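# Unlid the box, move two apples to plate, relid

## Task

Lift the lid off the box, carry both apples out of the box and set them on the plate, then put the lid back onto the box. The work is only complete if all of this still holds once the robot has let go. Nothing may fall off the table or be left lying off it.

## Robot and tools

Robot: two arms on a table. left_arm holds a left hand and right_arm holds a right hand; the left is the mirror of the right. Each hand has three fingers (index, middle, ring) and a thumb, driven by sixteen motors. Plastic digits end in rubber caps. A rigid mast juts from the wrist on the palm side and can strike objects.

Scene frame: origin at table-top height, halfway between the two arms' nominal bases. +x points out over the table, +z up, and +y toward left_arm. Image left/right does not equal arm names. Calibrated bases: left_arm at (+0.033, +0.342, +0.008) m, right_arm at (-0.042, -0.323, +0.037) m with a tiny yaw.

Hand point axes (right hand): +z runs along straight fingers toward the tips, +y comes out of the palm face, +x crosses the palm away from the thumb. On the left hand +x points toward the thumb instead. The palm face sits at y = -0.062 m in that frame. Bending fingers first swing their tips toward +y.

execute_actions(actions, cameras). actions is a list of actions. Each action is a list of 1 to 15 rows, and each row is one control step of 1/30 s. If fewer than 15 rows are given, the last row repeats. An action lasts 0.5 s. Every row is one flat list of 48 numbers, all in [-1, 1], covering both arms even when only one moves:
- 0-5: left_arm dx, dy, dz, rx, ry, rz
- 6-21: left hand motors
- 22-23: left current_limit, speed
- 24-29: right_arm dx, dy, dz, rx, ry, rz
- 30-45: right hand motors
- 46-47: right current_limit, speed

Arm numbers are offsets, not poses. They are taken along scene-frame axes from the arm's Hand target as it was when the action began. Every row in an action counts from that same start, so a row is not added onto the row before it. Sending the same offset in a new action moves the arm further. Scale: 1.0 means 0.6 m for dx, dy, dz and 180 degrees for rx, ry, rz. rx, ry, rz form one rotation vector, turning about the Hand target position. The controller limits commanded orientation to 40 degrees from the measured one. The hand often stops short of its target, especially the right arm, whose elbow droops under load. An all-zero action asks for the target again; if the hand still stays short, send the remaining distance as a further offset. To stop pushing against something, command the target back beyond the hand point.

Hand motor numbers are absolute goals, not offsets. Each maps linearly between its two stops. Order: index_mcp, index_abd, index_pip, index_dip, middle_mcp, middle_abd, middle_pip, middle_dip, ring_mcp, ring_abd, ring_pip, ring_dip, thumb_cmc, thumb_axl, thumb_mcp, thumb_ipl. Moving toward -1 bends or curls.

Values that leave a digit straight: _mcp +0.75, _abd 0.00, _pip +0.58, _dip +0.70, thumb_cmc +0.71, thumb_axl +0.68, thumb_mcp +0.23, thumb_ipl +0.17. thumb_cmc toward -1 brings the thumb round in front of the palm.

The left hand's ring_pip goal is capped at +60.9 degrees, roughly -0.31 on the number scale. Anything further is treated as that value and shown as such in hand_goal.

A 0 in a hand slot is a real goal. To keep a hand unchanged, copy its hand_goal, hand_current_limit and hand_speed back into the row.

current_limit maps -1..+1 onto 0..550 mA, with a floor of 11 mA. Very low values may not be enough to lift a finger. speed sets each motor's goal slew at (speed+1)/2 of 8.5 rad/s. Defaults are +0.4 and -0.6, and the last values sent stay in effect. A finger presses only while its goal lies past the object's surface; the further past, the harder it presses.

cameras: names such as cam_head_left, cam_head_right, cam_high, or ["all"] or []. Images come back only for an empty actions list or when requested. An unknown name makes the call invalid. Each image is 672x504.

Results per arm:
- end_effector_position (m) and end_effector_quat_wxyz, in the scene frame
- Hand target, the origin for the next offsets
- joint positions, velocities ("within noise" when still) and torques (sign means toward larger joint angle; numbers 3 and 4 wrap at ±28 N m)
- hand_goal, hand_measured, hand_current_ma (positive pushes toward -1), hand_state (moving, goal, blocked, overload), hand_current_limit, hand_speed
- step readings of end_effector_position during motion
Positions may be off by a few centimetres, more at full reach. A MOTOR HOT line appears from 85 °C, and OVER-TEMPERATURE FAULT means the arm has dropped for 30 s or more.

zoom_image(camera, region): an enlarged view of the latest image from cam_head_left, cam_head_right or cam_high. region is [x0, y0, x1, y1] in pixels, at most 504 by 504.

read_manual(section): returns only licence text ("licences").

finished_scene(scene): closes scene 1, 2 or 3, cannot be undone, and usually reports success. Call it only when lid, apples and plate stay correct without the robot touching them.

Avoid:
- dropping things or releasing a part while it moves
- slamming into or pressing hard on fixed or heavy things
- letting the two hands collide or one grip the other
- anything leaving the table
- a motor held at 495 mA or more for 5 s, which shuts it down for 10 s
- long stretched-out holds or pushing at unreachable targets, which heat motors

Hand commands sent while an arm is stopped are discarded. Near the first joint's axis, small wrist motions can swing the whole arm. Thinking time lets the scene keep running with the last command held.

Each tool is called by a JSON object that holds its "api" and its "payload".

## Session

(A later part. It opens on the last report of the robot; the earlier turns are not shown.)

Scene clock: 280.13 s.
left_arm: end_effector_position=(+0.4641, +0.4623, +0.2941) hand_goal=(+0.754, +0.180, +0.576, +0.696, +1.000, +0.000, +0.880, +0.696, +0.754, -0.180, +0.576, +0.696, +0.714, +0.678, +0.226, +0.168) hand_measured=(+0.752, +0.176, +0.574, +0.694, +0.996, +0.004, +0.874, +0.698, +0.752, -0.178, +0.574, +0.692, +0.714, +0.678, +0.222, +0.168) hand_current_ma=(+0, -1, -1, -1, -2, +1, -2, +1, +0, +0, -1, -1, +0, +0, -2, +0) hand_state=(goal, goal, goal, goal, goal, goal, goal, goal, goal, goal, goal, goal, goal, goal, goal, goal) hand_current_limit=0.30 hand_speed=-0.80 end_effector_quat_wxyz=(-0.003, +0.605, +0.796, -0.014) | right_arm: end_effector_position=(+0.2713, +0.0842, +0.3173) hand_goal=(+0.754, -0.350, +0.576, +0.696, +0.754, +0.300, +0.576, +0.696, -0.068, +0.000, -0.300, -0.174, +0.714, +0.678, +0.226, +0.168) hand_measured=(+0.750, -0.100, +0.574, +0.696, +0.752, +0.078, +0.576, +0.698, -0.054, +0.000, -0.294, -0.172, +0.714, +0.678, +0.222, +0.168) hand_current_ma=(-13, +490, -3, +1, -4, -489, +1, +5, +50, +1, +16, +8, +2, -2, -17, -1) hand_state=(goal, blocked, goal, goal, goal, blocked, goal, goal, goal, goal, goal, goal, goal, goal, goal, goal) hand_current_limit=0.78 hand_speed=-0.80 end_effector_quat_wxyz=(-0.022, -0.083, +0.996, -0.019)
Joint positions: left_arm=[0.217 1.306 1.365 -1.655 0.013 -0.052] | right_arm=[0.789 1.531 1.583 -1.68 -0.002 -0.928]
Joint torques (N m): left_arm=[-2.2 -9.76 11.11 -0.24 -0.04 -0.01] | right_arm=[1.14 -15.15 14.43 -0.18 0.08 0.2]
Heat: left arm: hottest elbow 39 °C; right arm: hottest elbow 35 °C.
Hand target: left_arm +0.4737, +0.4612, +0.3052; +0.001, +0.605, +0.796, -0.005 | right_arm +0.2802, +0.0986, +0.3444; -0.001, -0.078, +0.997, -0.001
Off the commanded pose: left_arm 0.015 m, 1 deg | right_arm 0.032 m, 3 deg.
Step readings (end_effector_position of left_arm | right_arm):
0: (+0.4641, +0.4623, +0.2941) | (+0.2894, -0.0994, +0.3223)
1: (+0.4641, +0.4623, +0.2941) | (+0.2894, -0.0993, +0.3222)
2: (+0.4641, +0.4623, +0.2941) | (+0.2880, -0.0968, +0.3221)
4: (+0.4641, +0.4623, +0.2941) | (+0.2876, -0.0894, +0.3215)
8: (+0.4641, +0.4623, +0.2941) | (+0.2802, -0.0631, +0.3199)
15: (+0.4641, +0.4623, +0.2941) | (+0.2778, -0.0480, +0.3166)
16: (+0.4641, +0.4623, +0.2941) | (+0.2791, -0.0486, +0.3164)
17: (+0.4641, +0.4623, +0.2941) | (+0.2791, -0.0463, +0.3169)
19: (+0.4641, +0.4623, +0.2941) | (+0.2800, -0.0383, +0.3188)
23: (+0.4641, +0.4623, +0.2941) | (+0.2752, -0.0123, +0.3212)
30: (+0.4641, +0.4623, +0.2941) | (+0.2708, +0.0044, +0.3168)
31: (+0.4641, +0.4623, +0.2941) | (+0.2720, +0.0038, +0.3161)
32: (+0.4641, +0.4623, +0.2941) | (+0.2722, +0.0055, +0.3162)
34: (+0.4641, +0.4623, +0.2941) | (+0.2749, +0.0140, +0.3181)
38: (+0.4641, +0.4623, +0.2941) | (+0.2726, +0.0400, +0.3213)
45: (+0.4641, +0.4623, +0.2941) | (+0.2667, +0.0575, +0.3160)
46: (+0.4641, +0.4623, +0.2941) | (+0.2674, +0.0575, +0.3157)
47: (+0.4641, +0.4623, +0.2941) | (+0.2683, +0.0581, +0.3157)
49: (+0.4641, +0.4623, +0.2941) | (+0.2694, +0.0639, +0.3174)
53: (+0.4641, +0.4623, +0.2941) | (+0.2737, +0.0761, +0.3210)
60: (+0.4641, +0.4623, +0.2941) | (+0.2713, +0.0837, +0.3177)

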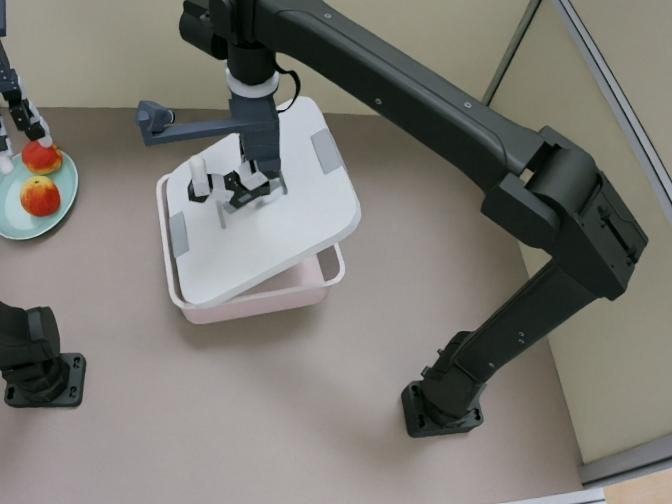

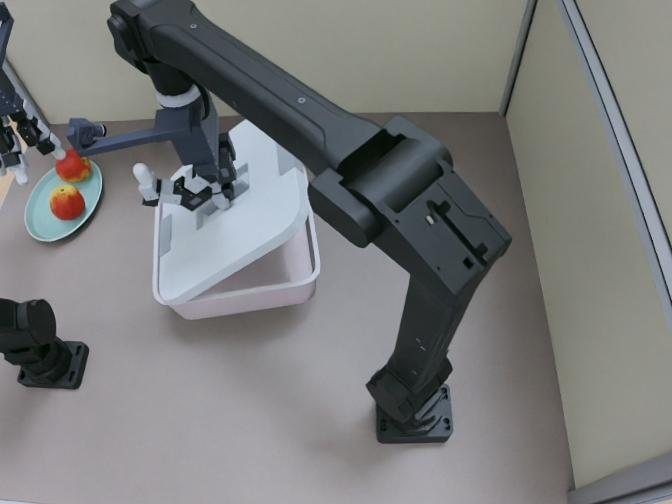

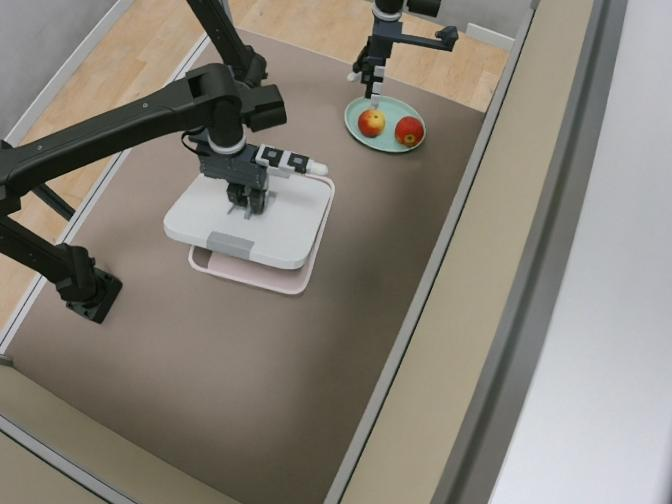

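{"api": "execute_actions", "payload": {"actions": [[[0,0,0,0,0,0,0.754,0.18,0.576,0.696,1,0,0.88,0.696,0.754,-0.18,0.576,0.696,0.714,0.678,0.226,0.168,0.3,-0.8,0,0.035,0,0,0,0,0.754,-0.35,0.576,0.696,0.754,0.30,0.576,0.696,-0.068,0,-0.3,-0.174,0.714,0.678,0.226,0.168,0.78,-0.8]]], "cameras": ["all"]}}

{"api": "zoom_image", "payload": {"camera": "cam_head_left", "region": [130, 90, 350, 330]}}

{"api": "zoom_image", "payload": {"camera": "cam_high", "region": [150, 140, 350, 310]}}

Scene clock: 282.00 s.
left_arm: end_effector_position=(+0.4641, +0.4623, +0.2941) hand_goal=(+0.754, +0.180, +0.576, +0.696, +1.000, +0.000, +0.880, +0.696, +0.754, -0.180, +0.576, +0.696, +0.714, +0.678, +0.226, +0.168) hand_measured=(+0.752, +0.176, +0.574, +0.694, +0.996, +0.004, +0.874, +0.698, +0.752, -0.178, +0.574, +0.692, +0.714, +0.678, +0.222, +0.168) hand_current_ma=(+0, -1, -1, -1, -2, +1, -2, +1, +0, +0, -1, -1, +0, +0, -2, +0) hand_state=(goal, goal, goal, goal, goal, goal, goal, goal, goal, goal, goal, goal, goal, goal, goal, goal) hand_current_limit=0.30 hand_speed=-0.80 end_effector_quat_wxyz=(-0.003, +0.605, +0.796, -0.014) | right_arm: end_effector_position=(+0.2731, +0.1038, +0.3178) hand_goal=(+0.754, -0.350, +0.576, +0.696, +0.754, +0.300, +0.576, +0.696, -0.068, +0.000, -0.300, -0.174, +0.714, +0.678, +0.226, +0.168) hand_measured=(+0.752, -0.100, +0.576, +0.696, +0.756, +0.078, +0.578, +0.698, -0.054, +0.000, -0.294, -0.172, +0.714, +0.678, +0.222, +0.168) hand_current_ma=(-10, +490, -2, +1, +3, -489, +4, +5, +50, +1, +16, +8, +2, -2, -17, -1) hand_state=(goal, blocked, goal, goal, goal, blocked, goal, goal, goal, goal, goal, goal, goal, goal, goal, goal) hand_current_limit=0.78 hand_speed=-0.80 end_effector_quat_wxyz=(-0.021, -0.079, +0.996, -0.020)
Joint positions: left_arm=[0.217 1.306 1.365 -1.655 0.013 -0.052] | right_arm=[0.817 1.572 1.632 -1.689 0 -0.891]
Joint torques (N m): left_arm=[-2.14 -9.7 11.12 -0.23 -0.04 -0.01] | right_arm=[1.2 -15.74 14.39 -0.1 0.06 0.2]
Heat: left arm: hottest elbow 39 °C; right arm: hottest elbow 36 °C.
Hand target: left_arm +0.4737, +0.4612, +0.3052; +0.001, +0.605, +0.796, -0.005 | right_arm +0.2804, +0.1196, +0.3444; -0.001, -0.078, +0.997, -0.001
Off the commanded pose: left_arm 0.015 m, 1 deg | right_arm 0.032 m, 3 deg.
Step readings (end_effector_position of left_arm | right_arm):
0: (+0.4641, +0.4623, +0.2941) | (+0.2713, +0.0842, +0.3173)
1: (+0.4641, +0.4623, +0.2941) | (+0.2715, +0.0844, +0.3175)
2: (+0.4641, +0.4623, +0.2941) | (+0.2710, +0.0854, +0.3178)
4: (+0.4641, +0.4623, +0.2941) | (+0.2699, +0.0905, +0.3194)
8: (+0.4641, +0.4623, +0.2941) | (+0.2742, +0.0994, +0.3215)
15: (+0.4641, +0.4623, +0.2941) | (+0.2724, +0.1038, +0.3180)

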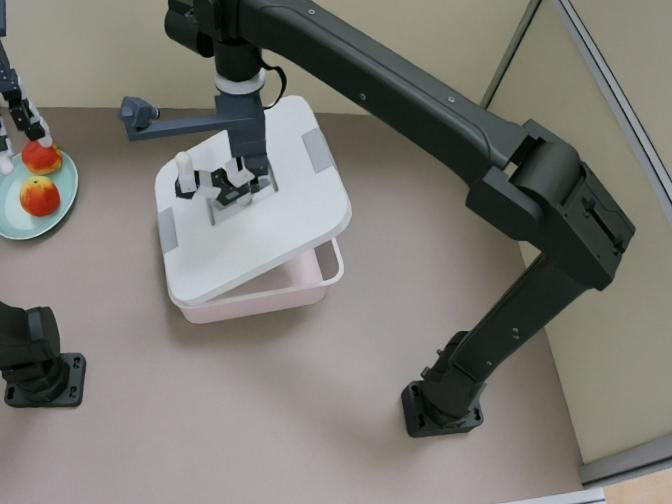

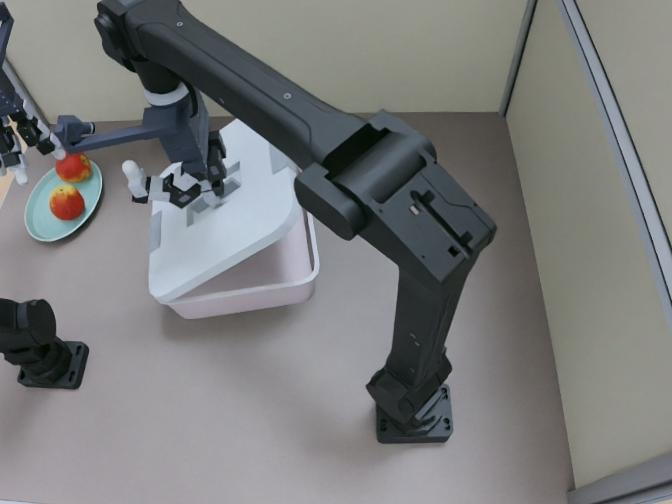

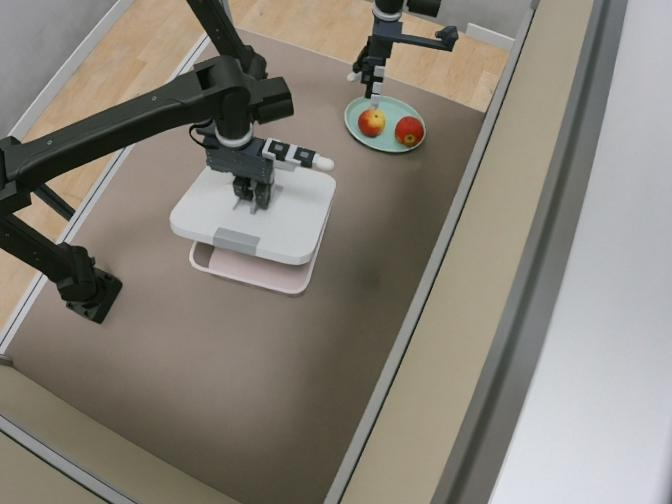

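Scaled by 2.100 from the camera's 672x504 image, which has a finer 960x720 frame.

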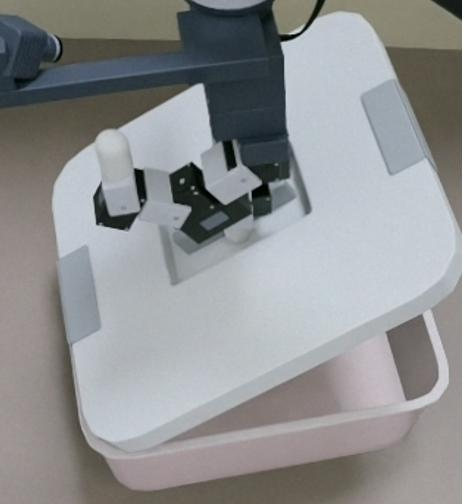

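Scaled by 2.520 from the camera's 672x504 image, which has a finer 960x720 frame.

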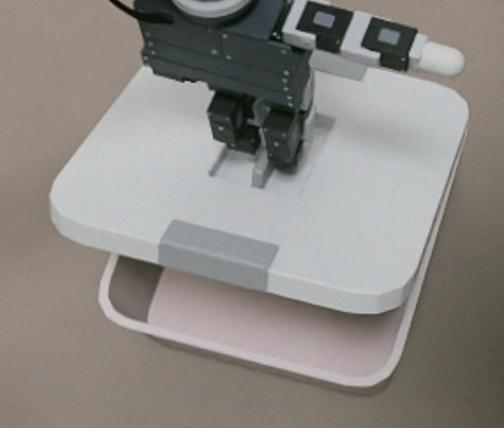

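{"api": "execute_actions", "payload": {"actions": [[[0,0,0,0,0,0,0.754,0.18,0.576,0.696,1,0,0.88,0.696,0.754,-0.18,0.576,0.696,0.714,0.678,0.226,0.168,0.3,-0.8,0,0.037,0,0,0,0,0.754,-0.35,0.576,0.696,0.754,0.30,0.576,0.696,-0.068,0,-0.3,-0.174,0.714,0.678,0.226,0.168,0.78,-0.8]]], "cameras": ["all"]}}

{"api": "zoom_image", "payload": {"camera": "cam_head_left", "region": [120, 90, 350, 330]}}

{"api": "zoom_image", "payload": {"camera": "cam_high", "region": [150, 140, 350, 310]}}

Scene clock: 283.83 s.
left_arm: end_effector_position=(+0.4641, +0.4623, +0.2941) hand_goal=(+0.754, +0.180, +0.576, +0.696, +1.000, +0.000, +0.880, +0.696, +0.754, -0.180, +0.576, +0.696, +0.714, +0.678, +0.226, +0.168) hand_measured=(+0.752, +0.176, +0.574, +0.694, +0.996, +0.004, +0.874, +0.698, +0.752, -0.178, +0.574, +0.692, +0.714, +0.678, +0.222, +0.168) hand_current_ma=(+0, -1, -1, -1, -2, +1, -2, +1, +0, +0, -1, -1, +0, +0, -2, +0) hand_state=(goal, goal, goal, goal, goal, goal, goal, goal, goal, goal, goal, goal, goal, goal, goal, goal) hand_current_limit=0.30 hand_speed=-0.80 end_effector_quat_wxyz=(-0.003, +0.605, +0.796, -0.014) | right_arm: end_effector_position=(+0.2735, +0.1254, +0.3184) hand_goal=(+0.754, -0.350, +0.576, +0.696, +0.754, +0.300, +0.576, +0.696, -0.068, +0.000, -0.300, -0.174, +0.714, +0.678, +0.226, +0.168) hand_measured=(+0.756, -0.100, +0.576, +0.696, +0.756, +0.078, +0.578, +0.698, -0.054, +0.000, -0.294, -0.172, +0.714, +0.678, +0.222, +0.168) hand_current_ma=(+3, +490, +1, +1, +4, -489, +8, +5, +50, +1, +16, +8, +2, -2, -17, -1) hand_state=(goal, blocked, goal, goal, goal, blocked, goal, goal, goal, goal, goal, goal, goal, goal, goal, goal) hand_current_limit=0.78 hand_speed=-0.80 end_effector_quat_wxyz=(-0.020, -0.078, +0.997, -0.020)
Joint positions: left_arm=[0.217 1.306 1.365 -1.655 0.013 -0.052] | right_arm=[0.848 1.614 1.684 -1.697 0 -0.859]
Joint torques (N m): left_arm=[-2.2 -9.76 11.11 -0.23 -0.04 -0.01] | right_arm=[1.2 -16.56 14.3 0.01 0.03 0.19]
Heat: left arm: hottest elbow 39 °C; right arm: hottest elbow 36 °C.
Hand target: left_arm +0.4737, +0.4612, +0.3052; +0.001, +0.605, +0.796, -0.005 | right_arm +0.2803, +0.1418, +0.3444; -0.001, -0.078, +0.997, -0.001
Off the commanded pose: left_arm 0.015 m, 1 deg | right_arm 0.031 m, 3 deg.
joint sent to its limit (right arm) — joint 4 (wrist pitch), lower limit. The joint targets still meet the commanded pose.
Step readings (end_effector_position of left_arm | right_arm):
0: (+0.4641, +0.4623, +0.2941) | (+0.2731, +0.1038, +0.3178)
1: (+0.4641, +0.4623, +0.2941) | (+0.2730, +0.1040, +0.3180)
2: (+0.4641, +0.4623, +0.2941) | (+0.2731, +0.1047, +0.3183)
4: (+0.4641, +0.4623, +0.2941) | (+0.2745, +0.1084, +0.3201)
8: (+0.4641, +0.4623, +0.2941) | (+0.2746, +0.1199, +0.3223)
15: (+0.4641, +0.4623, +0.2941) | (+0.2733, +0.1253, +0.3186)

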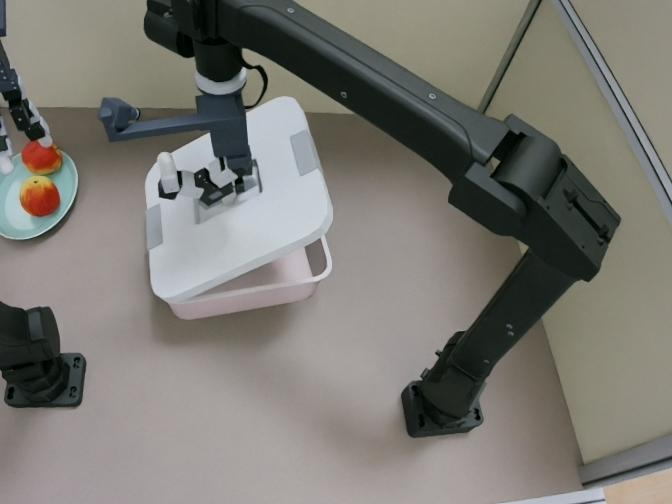

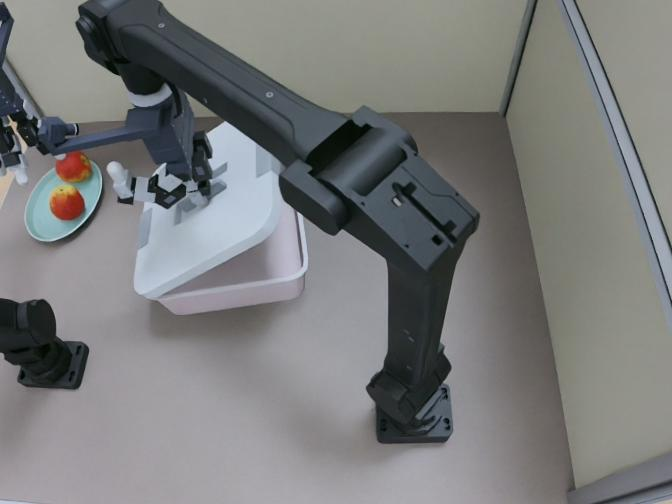

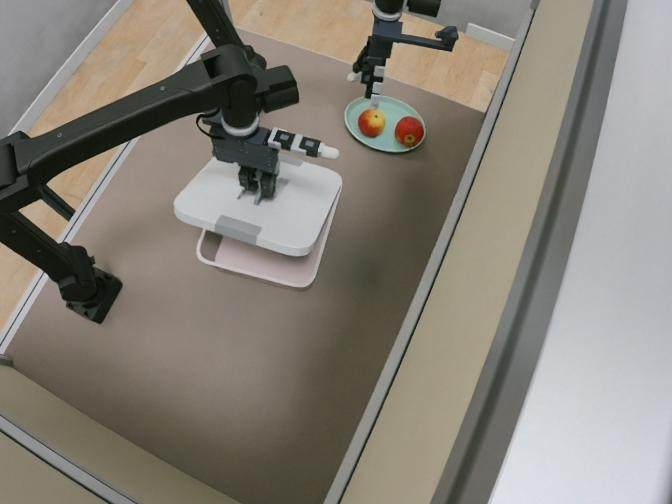

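Scaled by 2.100 from the camera's 672x504 image, which has a finer 960x720 frame.

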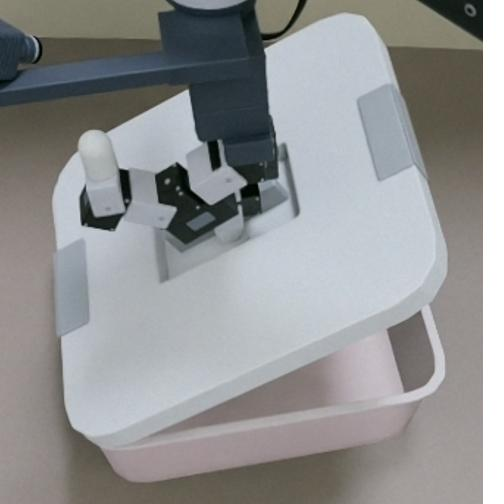

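Scaled by 2.520 from the camera's 672x504 image, which has a finer 960x720 frame.

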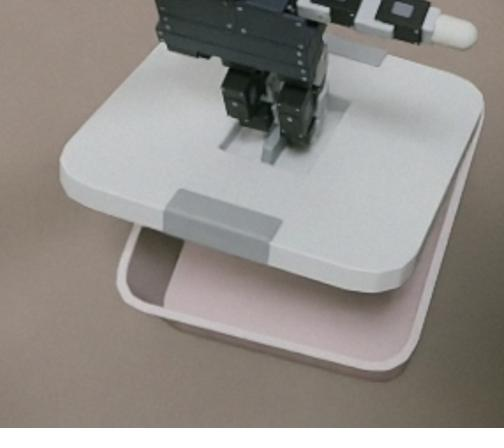

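{"api": "execute_actions", "payload": {"actions": [[[0,0,0,0,0,0,0.754,0.18,0.576,0.696,1,0,0.88,0.696,0.754,-0.18,0.576,0.696,0.714,0.678,0.226,0.168,0.3,-0.8,0,0,0.05,0,0,0,0.754,-0.35,0.576,0.696,0.754,0.30,0.576,0.696,-0.068,0,-0.3,-0.174,0.714,0.678,0.226,0.168,0.78,-0.8]]], "cameras": ["all"]}}

{"api": "zoom_image", "payload": {"camera": "cam_head_left", "region": [120, 80, 350, 330]}}

Scene clock: 285.27 s.
left_arm: end_effector_position=(+0.4641, +0.4623, +0.2941) hand_goal=(+0.754, +0.180, +0.576, +0.696, +1.000, +0.000, +0.880, +0.696, +0.754, -0.180, +0.576, +0.696, +0.714, +0.678, +0.226, +0.168) hand_measured=(+0.752, +0.176, +0.574, +0.694, +0.996, +0.004, +0.874, +0.698, +0.752, -0.178, +0.574, +0.692, +0.714, +0.678, +0.222, +0.168) hand_current_ma=(+0, -1, -1, -1, -2, +1, -2, +1, +0, +0, -1, -1, +0, +0, -2, +0) hand_state=(goal, goal, goal, goal, goal, goal, goal, goal, goal, goal, goal, goal, goal, goal, goal, goal) hand_current_limit=0.30 hand_speed=-0.80 end_effector_quat_wxyz=(-0.003, +0.605, +0.796, -0.014) | right_arm: end_effector_position=(+0.2772, +0.1297, +0.3316) hand_goal=(+0.754, -0.350, +0.576, +0.696, +0.754, +0.300, +0.576, +0.696, -0.068, +0.000, -0.300, -0.174, +0.714, +0.678, +0.226, +0.168) hand_measured=(+0.752, -0.100, +0.576, +0.696, +0.756, +0.078, +0.578, +0.698, -0.054, +0.000, -0.294, -0.172, +0.714, +0.678, +0.222, +0.168) hand_current_ma=(-3, +490, +1, +1, +6, -489, +8, +5, +50, +1, +16, +8, +2, -2, -17, -1) hand_state=(goal, blocked, goal, goal, goal, blocked, goal, goal, goal, goal, goal, goal, goal, goal, goal, goal) hand_current_limit=0.78 hand_speed=-0.80 end_effector_quat_wxyz=(-0.009, -0.078, +0.997, -0.010)
Joint positions: left_arm=[0.217 1.306 1.365 -1.655 0.013 -0.052] | right_arm=[0.848 1.612 1.712 -1.697 0 -0.859]
Joint torques (N m): left_arm=[-2.14 -9.76 11.11 -0.23 -0.04 -0.01] | right_arm=[1.08 -19.25 14.28 0.09 -0.19 0.19]
Heat: left arm: hottest elbow 39 °C; right arm: hottest elbow 36 °C.
Hand target: left_arm +0.4737, +0.4612, +0.3052; +0.001, +0.605, +0.796, -0.005 | right_arm +0.2803, +0.1418, +0.3743; -0.001, -0.078, +0.997, -0.001
Off the commanded pose: left_arm 0.015 m, 1 deg | right_arm 0.045 m, 1 deg.
joint sent to its limit (right arm) — joint 4 (wrist pitch), lower limit. The joint targets are off in position and orientation.
Step readings (end_effector_position of left_arm | right_arm):
0: (+0.4641, +0.4623, +0.2941) | (+0.2735, +0.1254, +0.3184)
1: (+0.4641, +0.4623, +0.2941) | (+0.2735, +0.1254, +0.3184)
2: (+0.4641, +0.4623, +0.2941) | (+0.2737, +0.1256, +0.3189)
4: (+0.4641, +0.4623, +0.2941) | (+0.2743, +0.1264, +0.3209)
8: (+0.4641, +0.4623, +0.2941) | (+0.2764, +0.1288, +0.3273)
15: (+0.4641, +0.4623, +0.2941) | (+0.2772, +0.1297, +0.3316)

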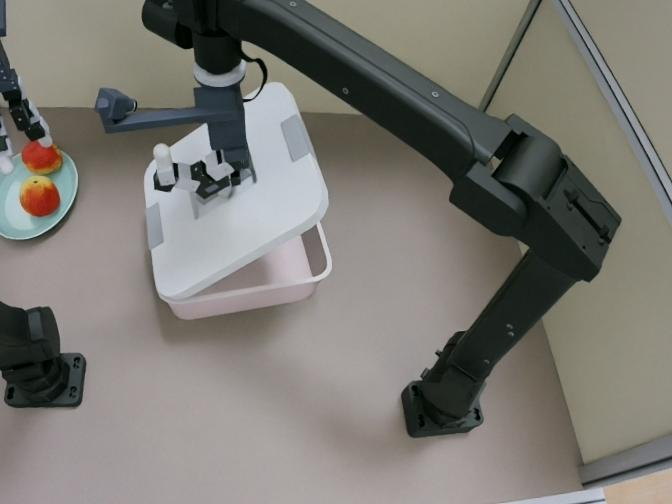

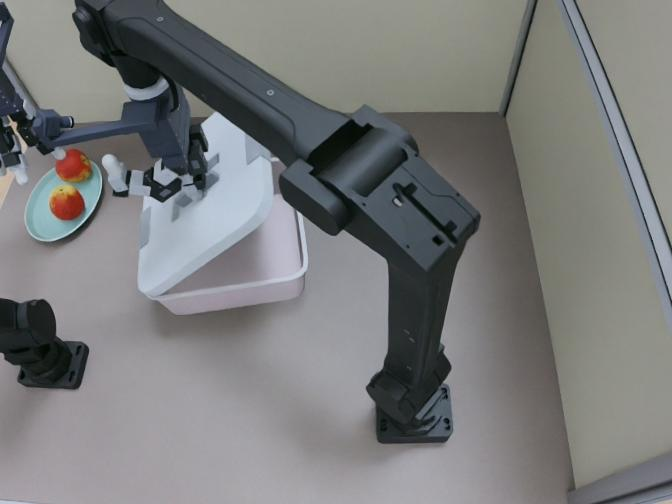

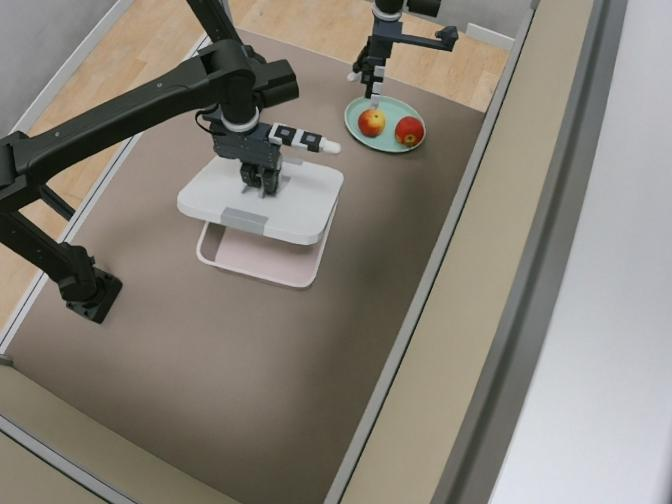

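Scaled by 2.016 from the camera's 672x504 image, which has a finer 960x720 frame.

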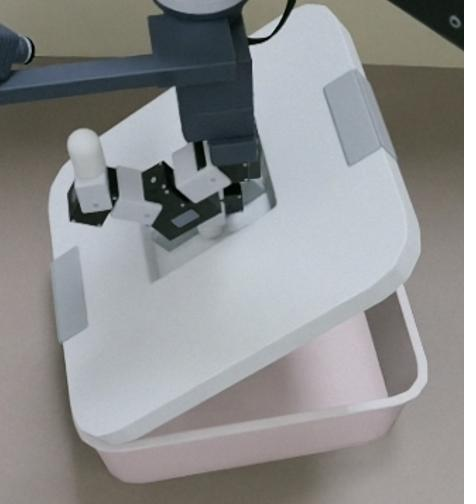

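{"api": "execute_actions", "payload": {"actions": [[[0,0,0,0,0,0,0.754,0.18,0.576,0.696,1,0,0.88,0.696,0.754,-0.18,0.576,0.696,0.714,0.678,0.226,0.168,0.3,-0.8,-0.01,0,0.03,0,0,0,0.754,-0.35,0.576,0.696,0.754,0.30,0.576,0.696,-0.068,0,-0.3,-0.174,0.714,0.678,0.226,0.168,0.78,-0.8]],[[0,0,0,0,0,0,0.754,0.18,0.576,0.696,1,0,0.88,0.696,0.754,-0.18,0.576,0.696,0.714,0.678,0.226,0.168,0.3,-0.8,0,0.03,0,0,0,0,0.754,-0.35,0.576,0.696,0.754,0.30,0.576,0.696,-0.068,0,-0.3,-0.174,0.714,0.678,0.226,0.168,0.78,-0.8]]], "cameras": ["all"]}}

{"api": "zoom_image", "payload": {"camera": "cam_head_left", "region": [120, 80, 350, 330]}}

Scene clock: 288.83 s.
left_arm: end_effector_position=(+0.4641, +0.4623, +0.2941) hand_goal=(+0.754, +0.180, +0.576, +0.696, +1.000, +0.000, +0.880, +0.696, +0.754, -0.180, +0.576, +0.696, +0.714, +0.678, +0.226, +0.168) hand_measured=(+0.752, +0.176, +0.574, +0.694, +0.996, +0.004, +0.874, +0.698, +0.752, -0.178, +0.574, +0.692, +0.714, +0.678, +0.222, +0.168) hand_current_ma=(+0, -1, -1, -1, -2, +1, -2, +1, +0, +0, -1, -1, +0, +0, -2, +0) hand_state=(goal, goal, goal, goal, goal, goal, goal, goal, goal, goal, goal, goal, goal, goal, goal, goal) hand_current_limit=0.30 hand_speed=-0.80 end_effector_quat_wxyz=(-0.003, +0.605, +0.796, -0.014) | right_arm: end_effector_position=(+0.2701, +0.1453, +0.3633) hand_goal=(+0.754, -0.350, +0.576, +0.696, +0.754, +0.300, +0.576, +0.696, -0.068, +0.000, -0.300, -0.174, +0.714, +0.678, +0.226, +0.168) hand_measured=(+0.752, -0.100, +0.576, +0.696, +0.756, +0.078, +0.578, +0.698, -0.054, +0.000, -0.294, -0.172, +0.714, +0.678, +0.222, +0.168) hand_current_ma=(-5, +490, +1, +1, +5, -489, +8, +5, +50, +1, +16, +8, +2, -2, -17, -1) hand_state=(goal, blocked, goal, goal, goal, blocked, goal, goal, goal, goal, goal, goal, goal, goal, goal, goal) hand_current_limit=0.78 hand_speed=-0.80 end_effector_quat_wxyz=(+0.013, -0.081, +0.996, +0.016)
Joint positions: left_arm=[0.217 1.306 1.365 -1.655 0.013 -0.052] | right_arm=[0.877 1.598 1.765 -1.697 -0.003 -0.836]
Joint torques (N m): left_arm=[-2.14 -9.7 11.11 -0.23 -0.03 -0.01] | right_arm=[1.2 -16.67 14.34 0.24 -0.19 0.21]
Heat: left arm: hottest elbow 39 °C; right arm: hottest elbow 36 °C.
Hand target: left_arm +0.4737, +0.4612, +0.3052; +0.001, +0.605, +0.796, -0.005 | right_arm +0.2742, +0.1598, +0.3922; -0.001, -0.078, +0.997, -0.001
Off the commanded pose: left_arm 0.015 m, 1 deg | right_arm 0.033 m, 3 deg.
joint sent to its limit (right arm) — joint 4 (wrist pitch), lower limit. The joint targets are off in position and orientation.
Step readings (end_effector_position of left_arm | right_arm):
0: (+0.4641, +0.4623, +0.2941) | (+0.2772, +0.1297, +0.3316)
1: (+0.4641, +0.4623, +0.2941) | (+0.2772, +0.1297, +0.3316)
2: (+0.4641, +0.4623, +0.2941) | (+0.2770, +0.1298, +0.3318)
4: (+0.4641, +0.4623, +0.2941) | (+0.2758, +0.1302, +0.3330)
8: (+0.4641, +0.4623, +0.2941) | (+0.2734, +0.1296, +0.3389)
15: (+0.4641, +0.4623, +0.2941) | (+0.2731, +0.1292, +0.3501)
16: (+0.4641, +0.4623, +0.2941) | (+0.2732, +0.1293, +0.3509)
17: (+0.4641, +0.4623, +0.2941) | (+0.2733, +0.1299, +0.3520)
19: (+0.4641, +0.4623, +0.2941) | (+0.2734, +0.1320, +0.3547)
23: (+0.4641, +0.4623, +0.2941) | (+0.2706, +0.1395, +0.3638)
30: (+0.4641, +0.4623, +0.2941) | (+0.2686, +0.1439, +0.3684)

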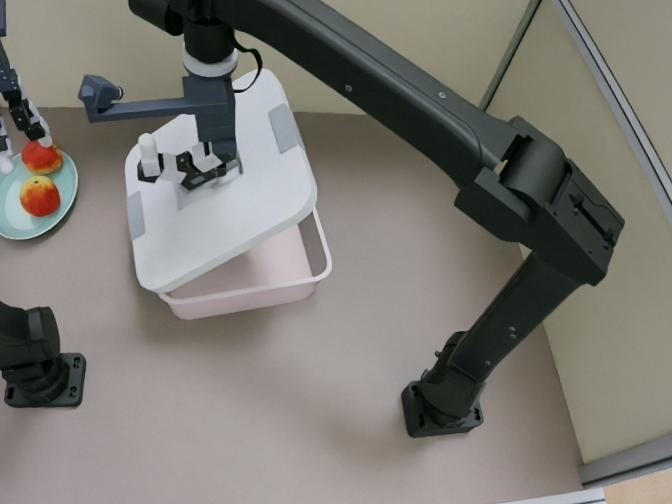

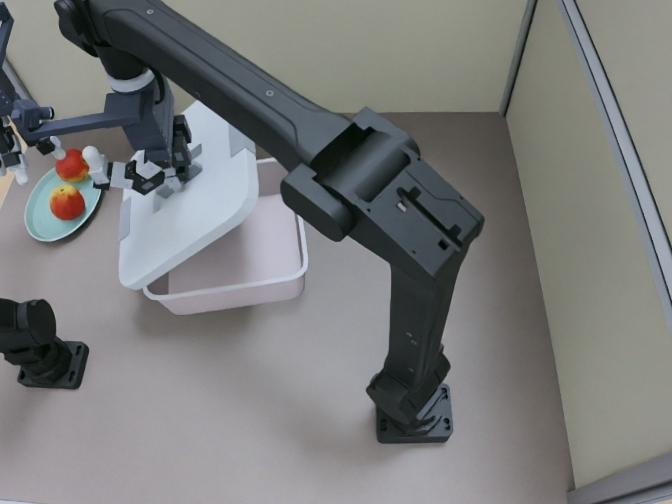

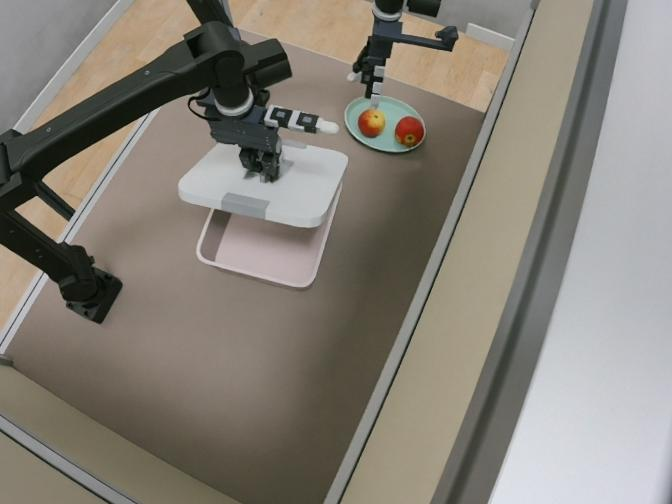

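Scaled by 2.016 from the camera's 672x504 image, which has a finer 960x720 frame.

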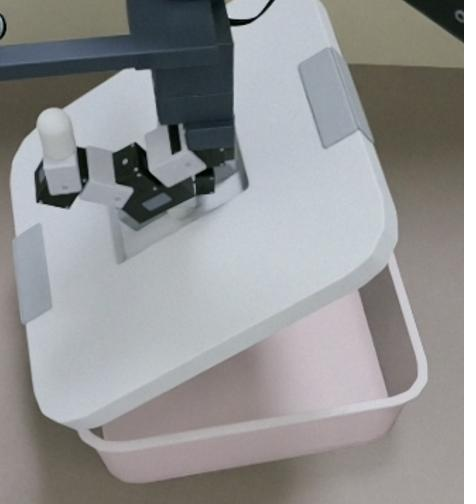

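{"api": "execute_actions", "payload": {"actions": [[[0,0,0,0,0,0,0.754,0.18,0.576,0.696,1,0,0.88,0.696,0.754,-0.18,0.576,0.696,0.714,0.678,0.226,0.168,0.3,-0.8,0,0.02,-0.02,0,0,0,0.754,-0.35,0.576,0.696,0.754,0.30,0.576,0.696,-0.068,0,-0.3,-0.174,0.714,0.678,0.226,0.168,0.78,-0.8]],[[0,0,0,0,0,0,0.754,0.18,0.576,0.696,1,0,0.88,0.696,0.754,-0.18,0.576,0.696,0.714,0.678,0.226,0.168,0.3,-0.8,0,0.0,-0.045,0,0,0,0.754,-0.35,0.576,0.696,0.754,0.30,0.576,0.696,-0.068,0,-0.3,-0.174,0.714,0.678,0.226,0.168,0.78,-0.8]]], "cameras": ["all"]}}

{"api": "zoom_image", "payload": {"camera": "cam_head_left", "region": [110, 80, 350, 330]}}

{"api": "zoom_image", "payload": {"camera": "cam_high", "region": [160, 120, 360, 300]}}

Scene clock: 290.53 s.
left_arm: end_effector_position=(+0.4641, +0.4623, +0.2941) hand_goal=(+0.754, +0.180, +0.576, +0.696, +1.000, +0.000, +0.880, +0.696, +0.754, -0.180, +0.576, +0.696, +0.714, +0.678, +0.226, +0.168) hand_measured=(+0.752, +0.176, +0.574, +0.694, +0.996, +0.004, +0.874, +0.698, +0.752, -0.178, +0.574, +0.692, +0.714, +0.678, +0.222, +0.168) hand_current_ma=(+0, -1, -1, -1, -2, +1, -2, +1, +0, +0, -1, -1, +0, +0, -2, +0) hand_state=(goal, goal, goal, goal, goal, goal, goal, goal, goal, goal, goal, goal, goal, goal, goal, goal) hand_current_limit=0.30 hand_speed=-0.80 end_effector_quat_wxyz=(-0.003, +0.605, +0.796, -0.014) | right_arm: end_effector_position=(+0.2739, +0.1606, +0.3355) hand_goal=(+0.754, -0.350, +0.576, +0.696, +0.754, +0.300, +0.576, +0.696, -0.068, +0.000, -0.300, -0.174, +0.714, +0.678, +0.226, +0.168) hand_measured=(+0.752, -0.100, +0.576, +0.696, +0.756, +0.078, +0.578, +0.698, -0.054, +0.000, -0.294, -0.172, +0.714, +0.678, +0.222, +0.168) hand_current_ma=(-5, +490, +1, +1, +5, -489, +8, +5, +50, +1, +16, +8, +2, -2, -17, -1) hand_state=(goal, blocked, goal, goal, goal, blocked, goal, goal, goal, goal, goal, goal, goal, goal, goal, goal) hand_current_limit=0.78 hand_speed=-0.80 end_effector_quat_wxyz=(-0.004, -0.080, +0.997, -0.002)
Joint positions: left_arm=[0.217 1.306 1.365 -1.655 0.013 -0.052] | right_arm=[0.891 1.661 1.779 -1.697 -0.003 -0.82]
Joint torques (N m): left_arm=[-2.14 -9.7 11.12 -0.24 -0.04 -0.01] | right_arm=[1.49 -18.08 12.34 0.12 0.06 0.21]
Heat: left arm: hottest elbow 39 °C; right arm: hottest elbow 37 °C.
Hand target: left_arm +0.4737, +0.4612, +0.3052; +0.001, +0.605, +0.796, -0.005 | right_arm +0.2743, +0.1717, +0.3534; -0.001, -0.078, +0.997, -0.001
Off the commanded pose: left_arm 0.015 m, 1 deg | right_arm 0.021 m, 0 deg.
joint sent to its limit (right arm) — joint 4 (wrist pitch), lower limit. The joint targets still meet the commanded pose.
Step readings (end_effector_position of left_arm | right_arm):
0: (+0.4641, +0.4623, +0.2941) | (+0.2701, +0.1453, +0.3633)
1: (+0.4641, +0.4623, +0.2941) | (+0.2701, +0.1453, +0.3633)
2: (+0.4641, +0.4623, +0.2941) | (+0.2696, +0.1460, +0.3630)
4: (+0.4641, +0.4623, +0.2941) | (+0.2685, +0.1490, +0.3629)
8: (+0.4641, +0.4623, +0.2941) | (+0.2702, +0.1538, +0.3580)
15: (+0.4641, +0.4623, +0.2941) | (+0.2710, +0.1570, +0.3496)
16: (+0.4641, +0.4623, +0.2941) | (+0.2710, +0.1570, +0.3496)
17: (+0.4641, +0.4623, +0.2941) | (+0.2710, +0.1571, +0.3494)
19: (+0.4641, +0.4623, +0.2941) | (+0.2712, +0.1573, +0.3488)
23: (+0.4641, +0.4623, +0.2941) | (+0.2722, +0.1586, +0.3437)
30: (+0.4641, +0.4623, +0.2941) | (+0.2739, +0.1606, +0.3355)

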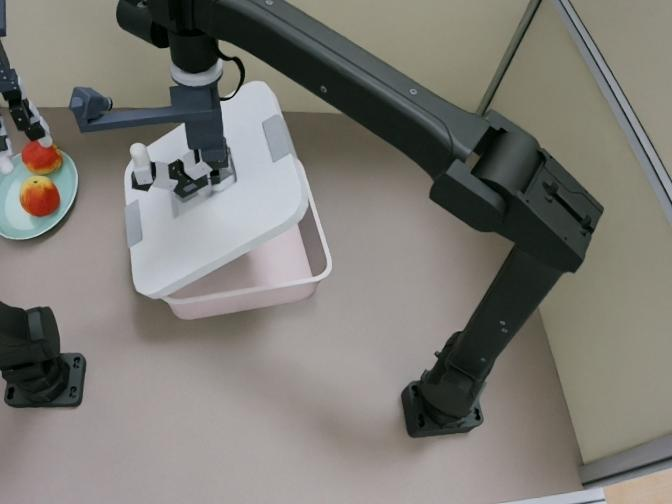

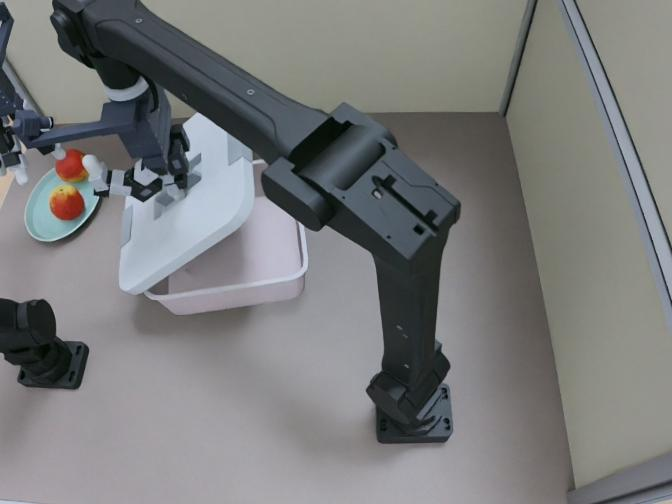

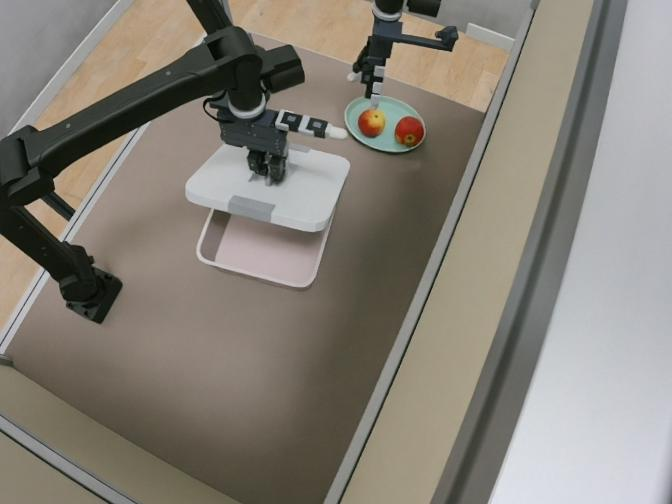

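Scaled by 2.016 from the camera's 672x504 image, which has a finer 960x720 frame.

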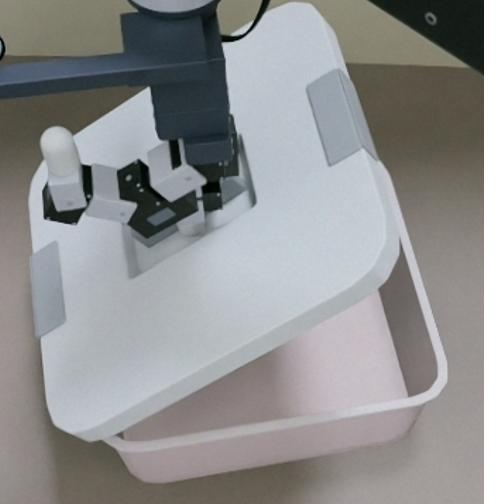

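Scaled by 2.520 from the camera's 672x504 image, which has a finer 960x720 frame.

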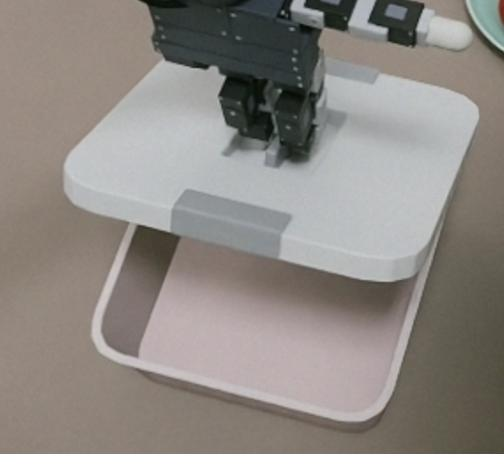

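{"api": "execute_actions", "payload": {"actions": [[[0,0,0,0,0,0,0.754,0.18,0.576,0.696,1,0,0.88,0.696,0.754,-0.18,0.576,0.696,0.714,0.678,0.226,0.168,0.3,-0.8,0,0,-0.04,0,0,0,0.754,-0.35,0.576,0.696,0.754,0.30,0.576,0.696,-0.068,0,-0.3,-0.174,0.714,0.678,0.226,0.168,0.78,-0.8]],[[0,0,0,0,0,0,0.754,0.18,0.576,0.696,1,0,0.88,0.696,0.754,-0.18,0.576,0.696,0.714,0.678,0.226,0.168,0.3,-0.8,0,0.0,-0.02,0,0,0,0.754,-0.35,0.576,0.696,0.754,0.30,0.576,0.696,-0.068,0,-0.3,-0.174,0.714,0.678,0.226,0.168,0.78,-0.8]]], "cameras": ["all"]}}

{"api": "zoom_image", "payload": {"camera": "cam_head_left", "region": [110, 80, 350, 330]}}

{"api": "zoom_image", "payload": {"camera": "cam_high", "region": [160, 120, 360, 300]}}

Scene clock: 292.30 s.
left_arm: end_effector_position=(+0.4641, +0.4623, +0.2941) hand_goal=(+0.754, +0.180, +0.576, +0.696, +1.000, +0.000, +0.880, +0.696, +0.754, -0.180, +0.576, +0.696, +0.714, +0.678, +0.226, +0.168) hand_measured=(+0.752, +0.176, +0.574, +0.694, +0.996, +0.004, +0.874, +0.698, +0.752, -0.178, +0.574, +0.692, +0.714, +0.678, +0.222, +0.168) hand_current_ma=(+0, -1, -1, -1, -2, +1, -2, +1, +0, +0, -1, -1, +0, +0, -2, +0) hand_state=(goal, goal, goal, goal, goal, goal, goal, goal, goal, goal, goal, goal, goal, goal, goal, goal) hand_current_limit=0.30 hand_speed=-0.80 end_effector_quat_wxyz=(-0.003, +0.605, +0.796, -0.014) | right_arm: end_effector_position=(+0.2755, +0.1637, +0.3190) hand_goal=(+0.754, -0.350, +0.576, +0.696, +0.754, +0.300, +0.576, +0.696, -0.068, +0.000, -0.300, -0.174, +0.714, +0.678, +0.226, +0.168) hand_measured=(+0.752, -0.100, +0.576, +0.696, +0.756, +0.078, +0.578, +0.698, -0.054, +0.000, -0.294, -0.172, +0.714, +0.678, +0.222, +0.168) hand_current_ma=(-6, +490, +1, +1, +4, -489, +8, +5, +50, +1, +16, +8, +2, -2, -17, -1) hand_state=(goal, blocked, goal, goal, goal, blocked, goal, goal, goal, goal, goal, goal, goal, goal, goal, goal) hand_current_limit=0.78 hand_speed=-0.80 end_effector_quat_wxyz=(-0.007, -0.081, +0.997, -0.006)
Joint positions: left_arm=[0.217 1.306 1.365 -1.655 0.013 -0.052] | right_arm=[0.892 1.674 1.754 -1.67 -0.003 -0.82]
Joint torques (N m): left_arm=[-2.14 -9.7 11.12 -0.23 -0.03 -0.01] | right_arm=[1.49 -18.26 8.98 0.87 0.08 0.2]
Heat: left arm: hottest elbow 39 °C; right arm: hottest elbow 37 °C.
Hand target: left_arm +0.4737, +0.4612, +0.3052; +0.001, +0.605, +0.796, -0.005 | right_arm +0.2742, +0.1717, +0.3174; -0.001, -0.078, +0.997, -0.001
Off the commanded pose: left_arm 0.015 m, 1 deg | right_arm 0.008 m, 1 deg.
Step readings (end_effector_position of left_arm | right_arm):
0: (+0.4641, +0.4623, +0.2941) | (+0.2739, +0.1606, +0.3355)
1: (+0.4641, +0.4623, +0.2941) | (+0.2739, +0.1606, +0.3355)
2: (+0.4641, +0.4623, +0.2941) | (+0.2739, +0.1606, +0.3355)
4: (+0.4641, +0.4623, +0.2941) | (+0.2738, +0.1608, +0.3351)
8: (+0.4641, +0.4623, +0.2941) | (+0.2740, +0.1614, +0.3330)
15: (+0.4641, +0.4623, +0.2941) | (+0.2746, +0.1626, +0.3285)
16: (+0.4641, +0.4623, +0.2941) | (+0.2746, +0.1626, +0.3285)
17: (+0.4641, +0.4623, +0.2941) | (+0.2747, +0.1627, +0.3283)
19: (+0.4641, +0.4623, +0.2941) | (+0.2754, +0.1636, +0.3269)
23: (+0.4641, +0.4623, +0.2941) | (+0.2755, +0.1637, +0.3210)
30: (+0.4641, +0.4623, +0.2941) | (+0.2755, +0.1637, +0.3190)

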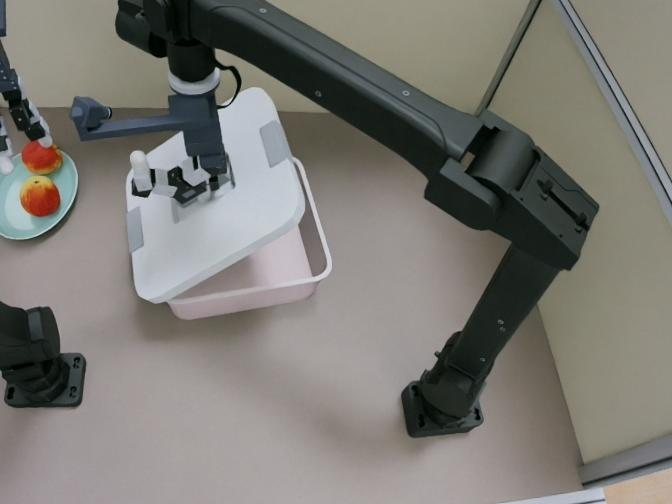

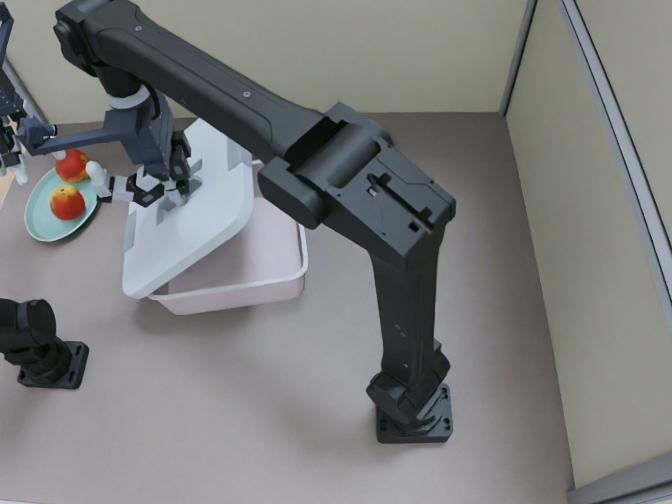

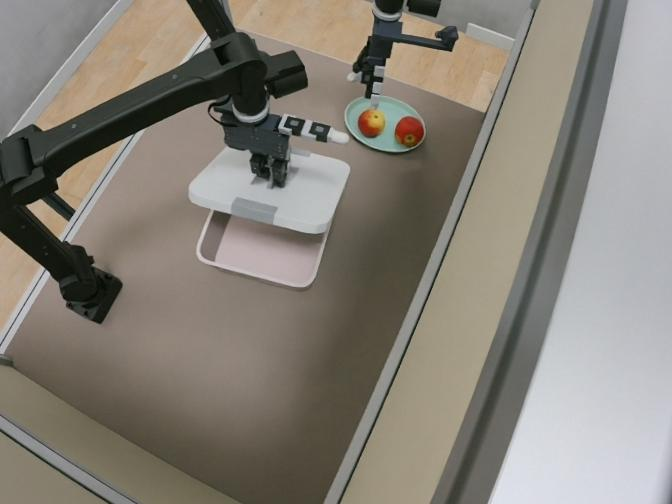

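Scaled by 2.016 from the camera's 672x504 image, which has a finer 960x720 frame.

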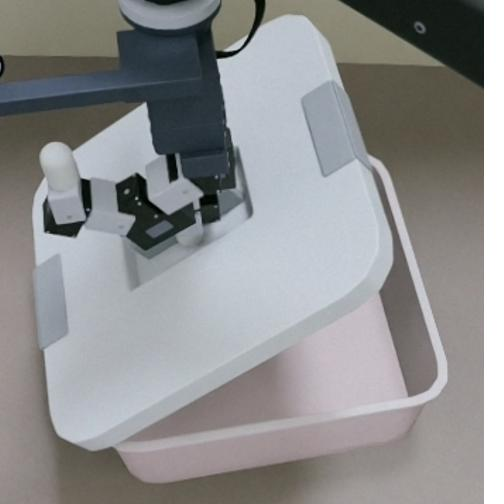

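Scaled by 2.520 from the camera's 672x504 image, which has a finer 960x720 frame.

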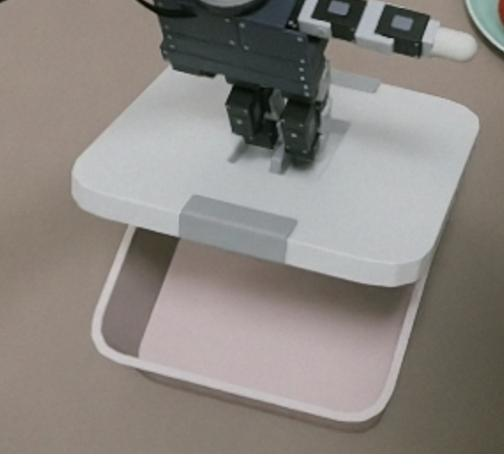

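{"api": "execute_actions", "payload": {"actions": [[[0,0,0,0,0,0,0.754,0.18,0.576,0.696,1,0,0.88,0.696,0.754,-0.18,0.576,0.696,0.714,0.678,0.226,0.168,0.3,-0.8,0,-0.01,-0.025,0,0,0,0.754,-0.35,0.576,0.696,0.754,0.30,0.576,0.696,-0.068,0,-0.3,-0.174,0.714,0.678,0.226,0.168,0.78,-0.8]]], "cameras": ["cam_head_left"]}}

{"api": "zoom_image", "payload": {"camera": "cam_head_left", "region": [100, 130, 380, 340]}}

Scene clock: 294.80 s.
left_arm: end_effector_position=(+0.4641, +0.4623, +0.2941) hand_goal=(+0.754, +0.180, +0.576, +0.696, +1.000, +0.000, +0.880, +0.696, +0.754, -0.180, +0.576, +0.696, +0.714, +0.678, +0.226, +0.168) hand_measured=(+0.752, +0.176, +0.574, +0.694, +0.996, +0.004, +0.874, +0.698, +0.752, -0.178, +0.574, +0.692, +0.714, +0.678, +0.222, +0.168) hand_current_ma=(+0, -1, -1, -1, -2, +1, -2, +1, +0, +0, -1, -1, +0, +0, -2, +0) hand_state=(goal, goal, goal, goal, goal, goal, goal, goal, goal, goal, goal, goal, goal, goal, goal, goal) hand_current_limit=0.30 hand_speed=-0.80 end_effector_quat_wxyz=(-0.003, +0.605, +0.796, -0.014) | right_arm: end_effector_position=(+0.2738, +0.1615, +0.2957) hand_goal=(+0.754, -0.350, +0.576, +0.696, +0.754, +0.300, +0.576, +0.696, -0.068, +0.000, -0.300, -0.174, +0.714, +0.678, +0.226, +0.168) hand_measured=(+0.750, -0.100, +0.576, +0.696, +0.754, +0.078, +0.578, +0.698, -0.054, +0.000, -0.294, -0.172, +0.714, +0.678, +0.222, +0.168) hand_current_ma=(-13, +490, -1, +1, +1, -489, +5, +5, +50, +1, +16, +8, +2, -2, -17, -1) hand_state=(goal, blocked, goal, goal, goal, blocked, goal, goal, goal, goal, goal, goal, goal, goal, goal, goal) hand_current_limit=0.78 hand_speed=-0.80 end_effector_quat_wxyz=(-0.012, -0.081, +0.997, -0.011)
Joint positions: left_arm=[0.217 1.306 1.365 -1.655 0.013 -0.052] | right_arm=[0.892 1.673 1.694 -1.625 -0.003 -0.82]
Joint torques (N m): left_arm=[-2.14 -9.7 11.12 -0.21 -0.03 -0.01] | right_arm=[0.91 -19.43 9.03 0.79 0.08 0.13]
Heat: left arm: hottest elbow 39 °C; right arm: hottest elbow 36 °C.
Hand target: left_arm +0.4737, +0.4612, +0.3052; +0.001, +0.605, +0.796, -0.005 | right_arm +0.2743, +0.1657, +0.3023; -0.001, -0.078, +0.997, -0.001
Off the commanded pose: left_arm 0.015 m, 1 deg | right_arm 0.008 m, 2 deg.
Step readings (end_effector_position of left_arm | right_arm):
0: (+0.4641, +0.4623, +0.2941) | (+0.2755, +0.1637, +0.3190)
1: (+0.4641, +0.4623, +0.2941) | (+0.2754, +0.1636, +0.3188)
2: (+0.4641, +0.4623, +0.2941) | (+0.2755, +0.1638, +0.3172)
4: (+0.4641, +0.4623, +0.2941) | (+0.2759, +0.1643, +0.3125)
8: (+0.4641, +0.4623, +0.2941) | (+0.2737, +0.1614, +0.2984)
15: (+0.4641, +0.4623, +0.2941) | (+0.2736, +0.1612, +0.2956)
Images, in order (width x height): cam_head_left 672x504.

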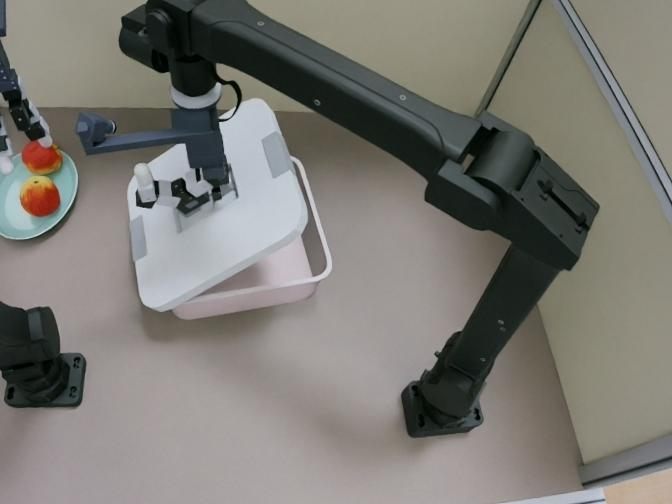

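Scaled by 1.800 from the camera's 672x504 image, which has a finer 960x720 frame.

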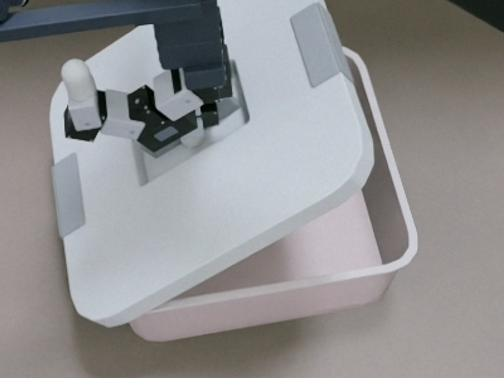

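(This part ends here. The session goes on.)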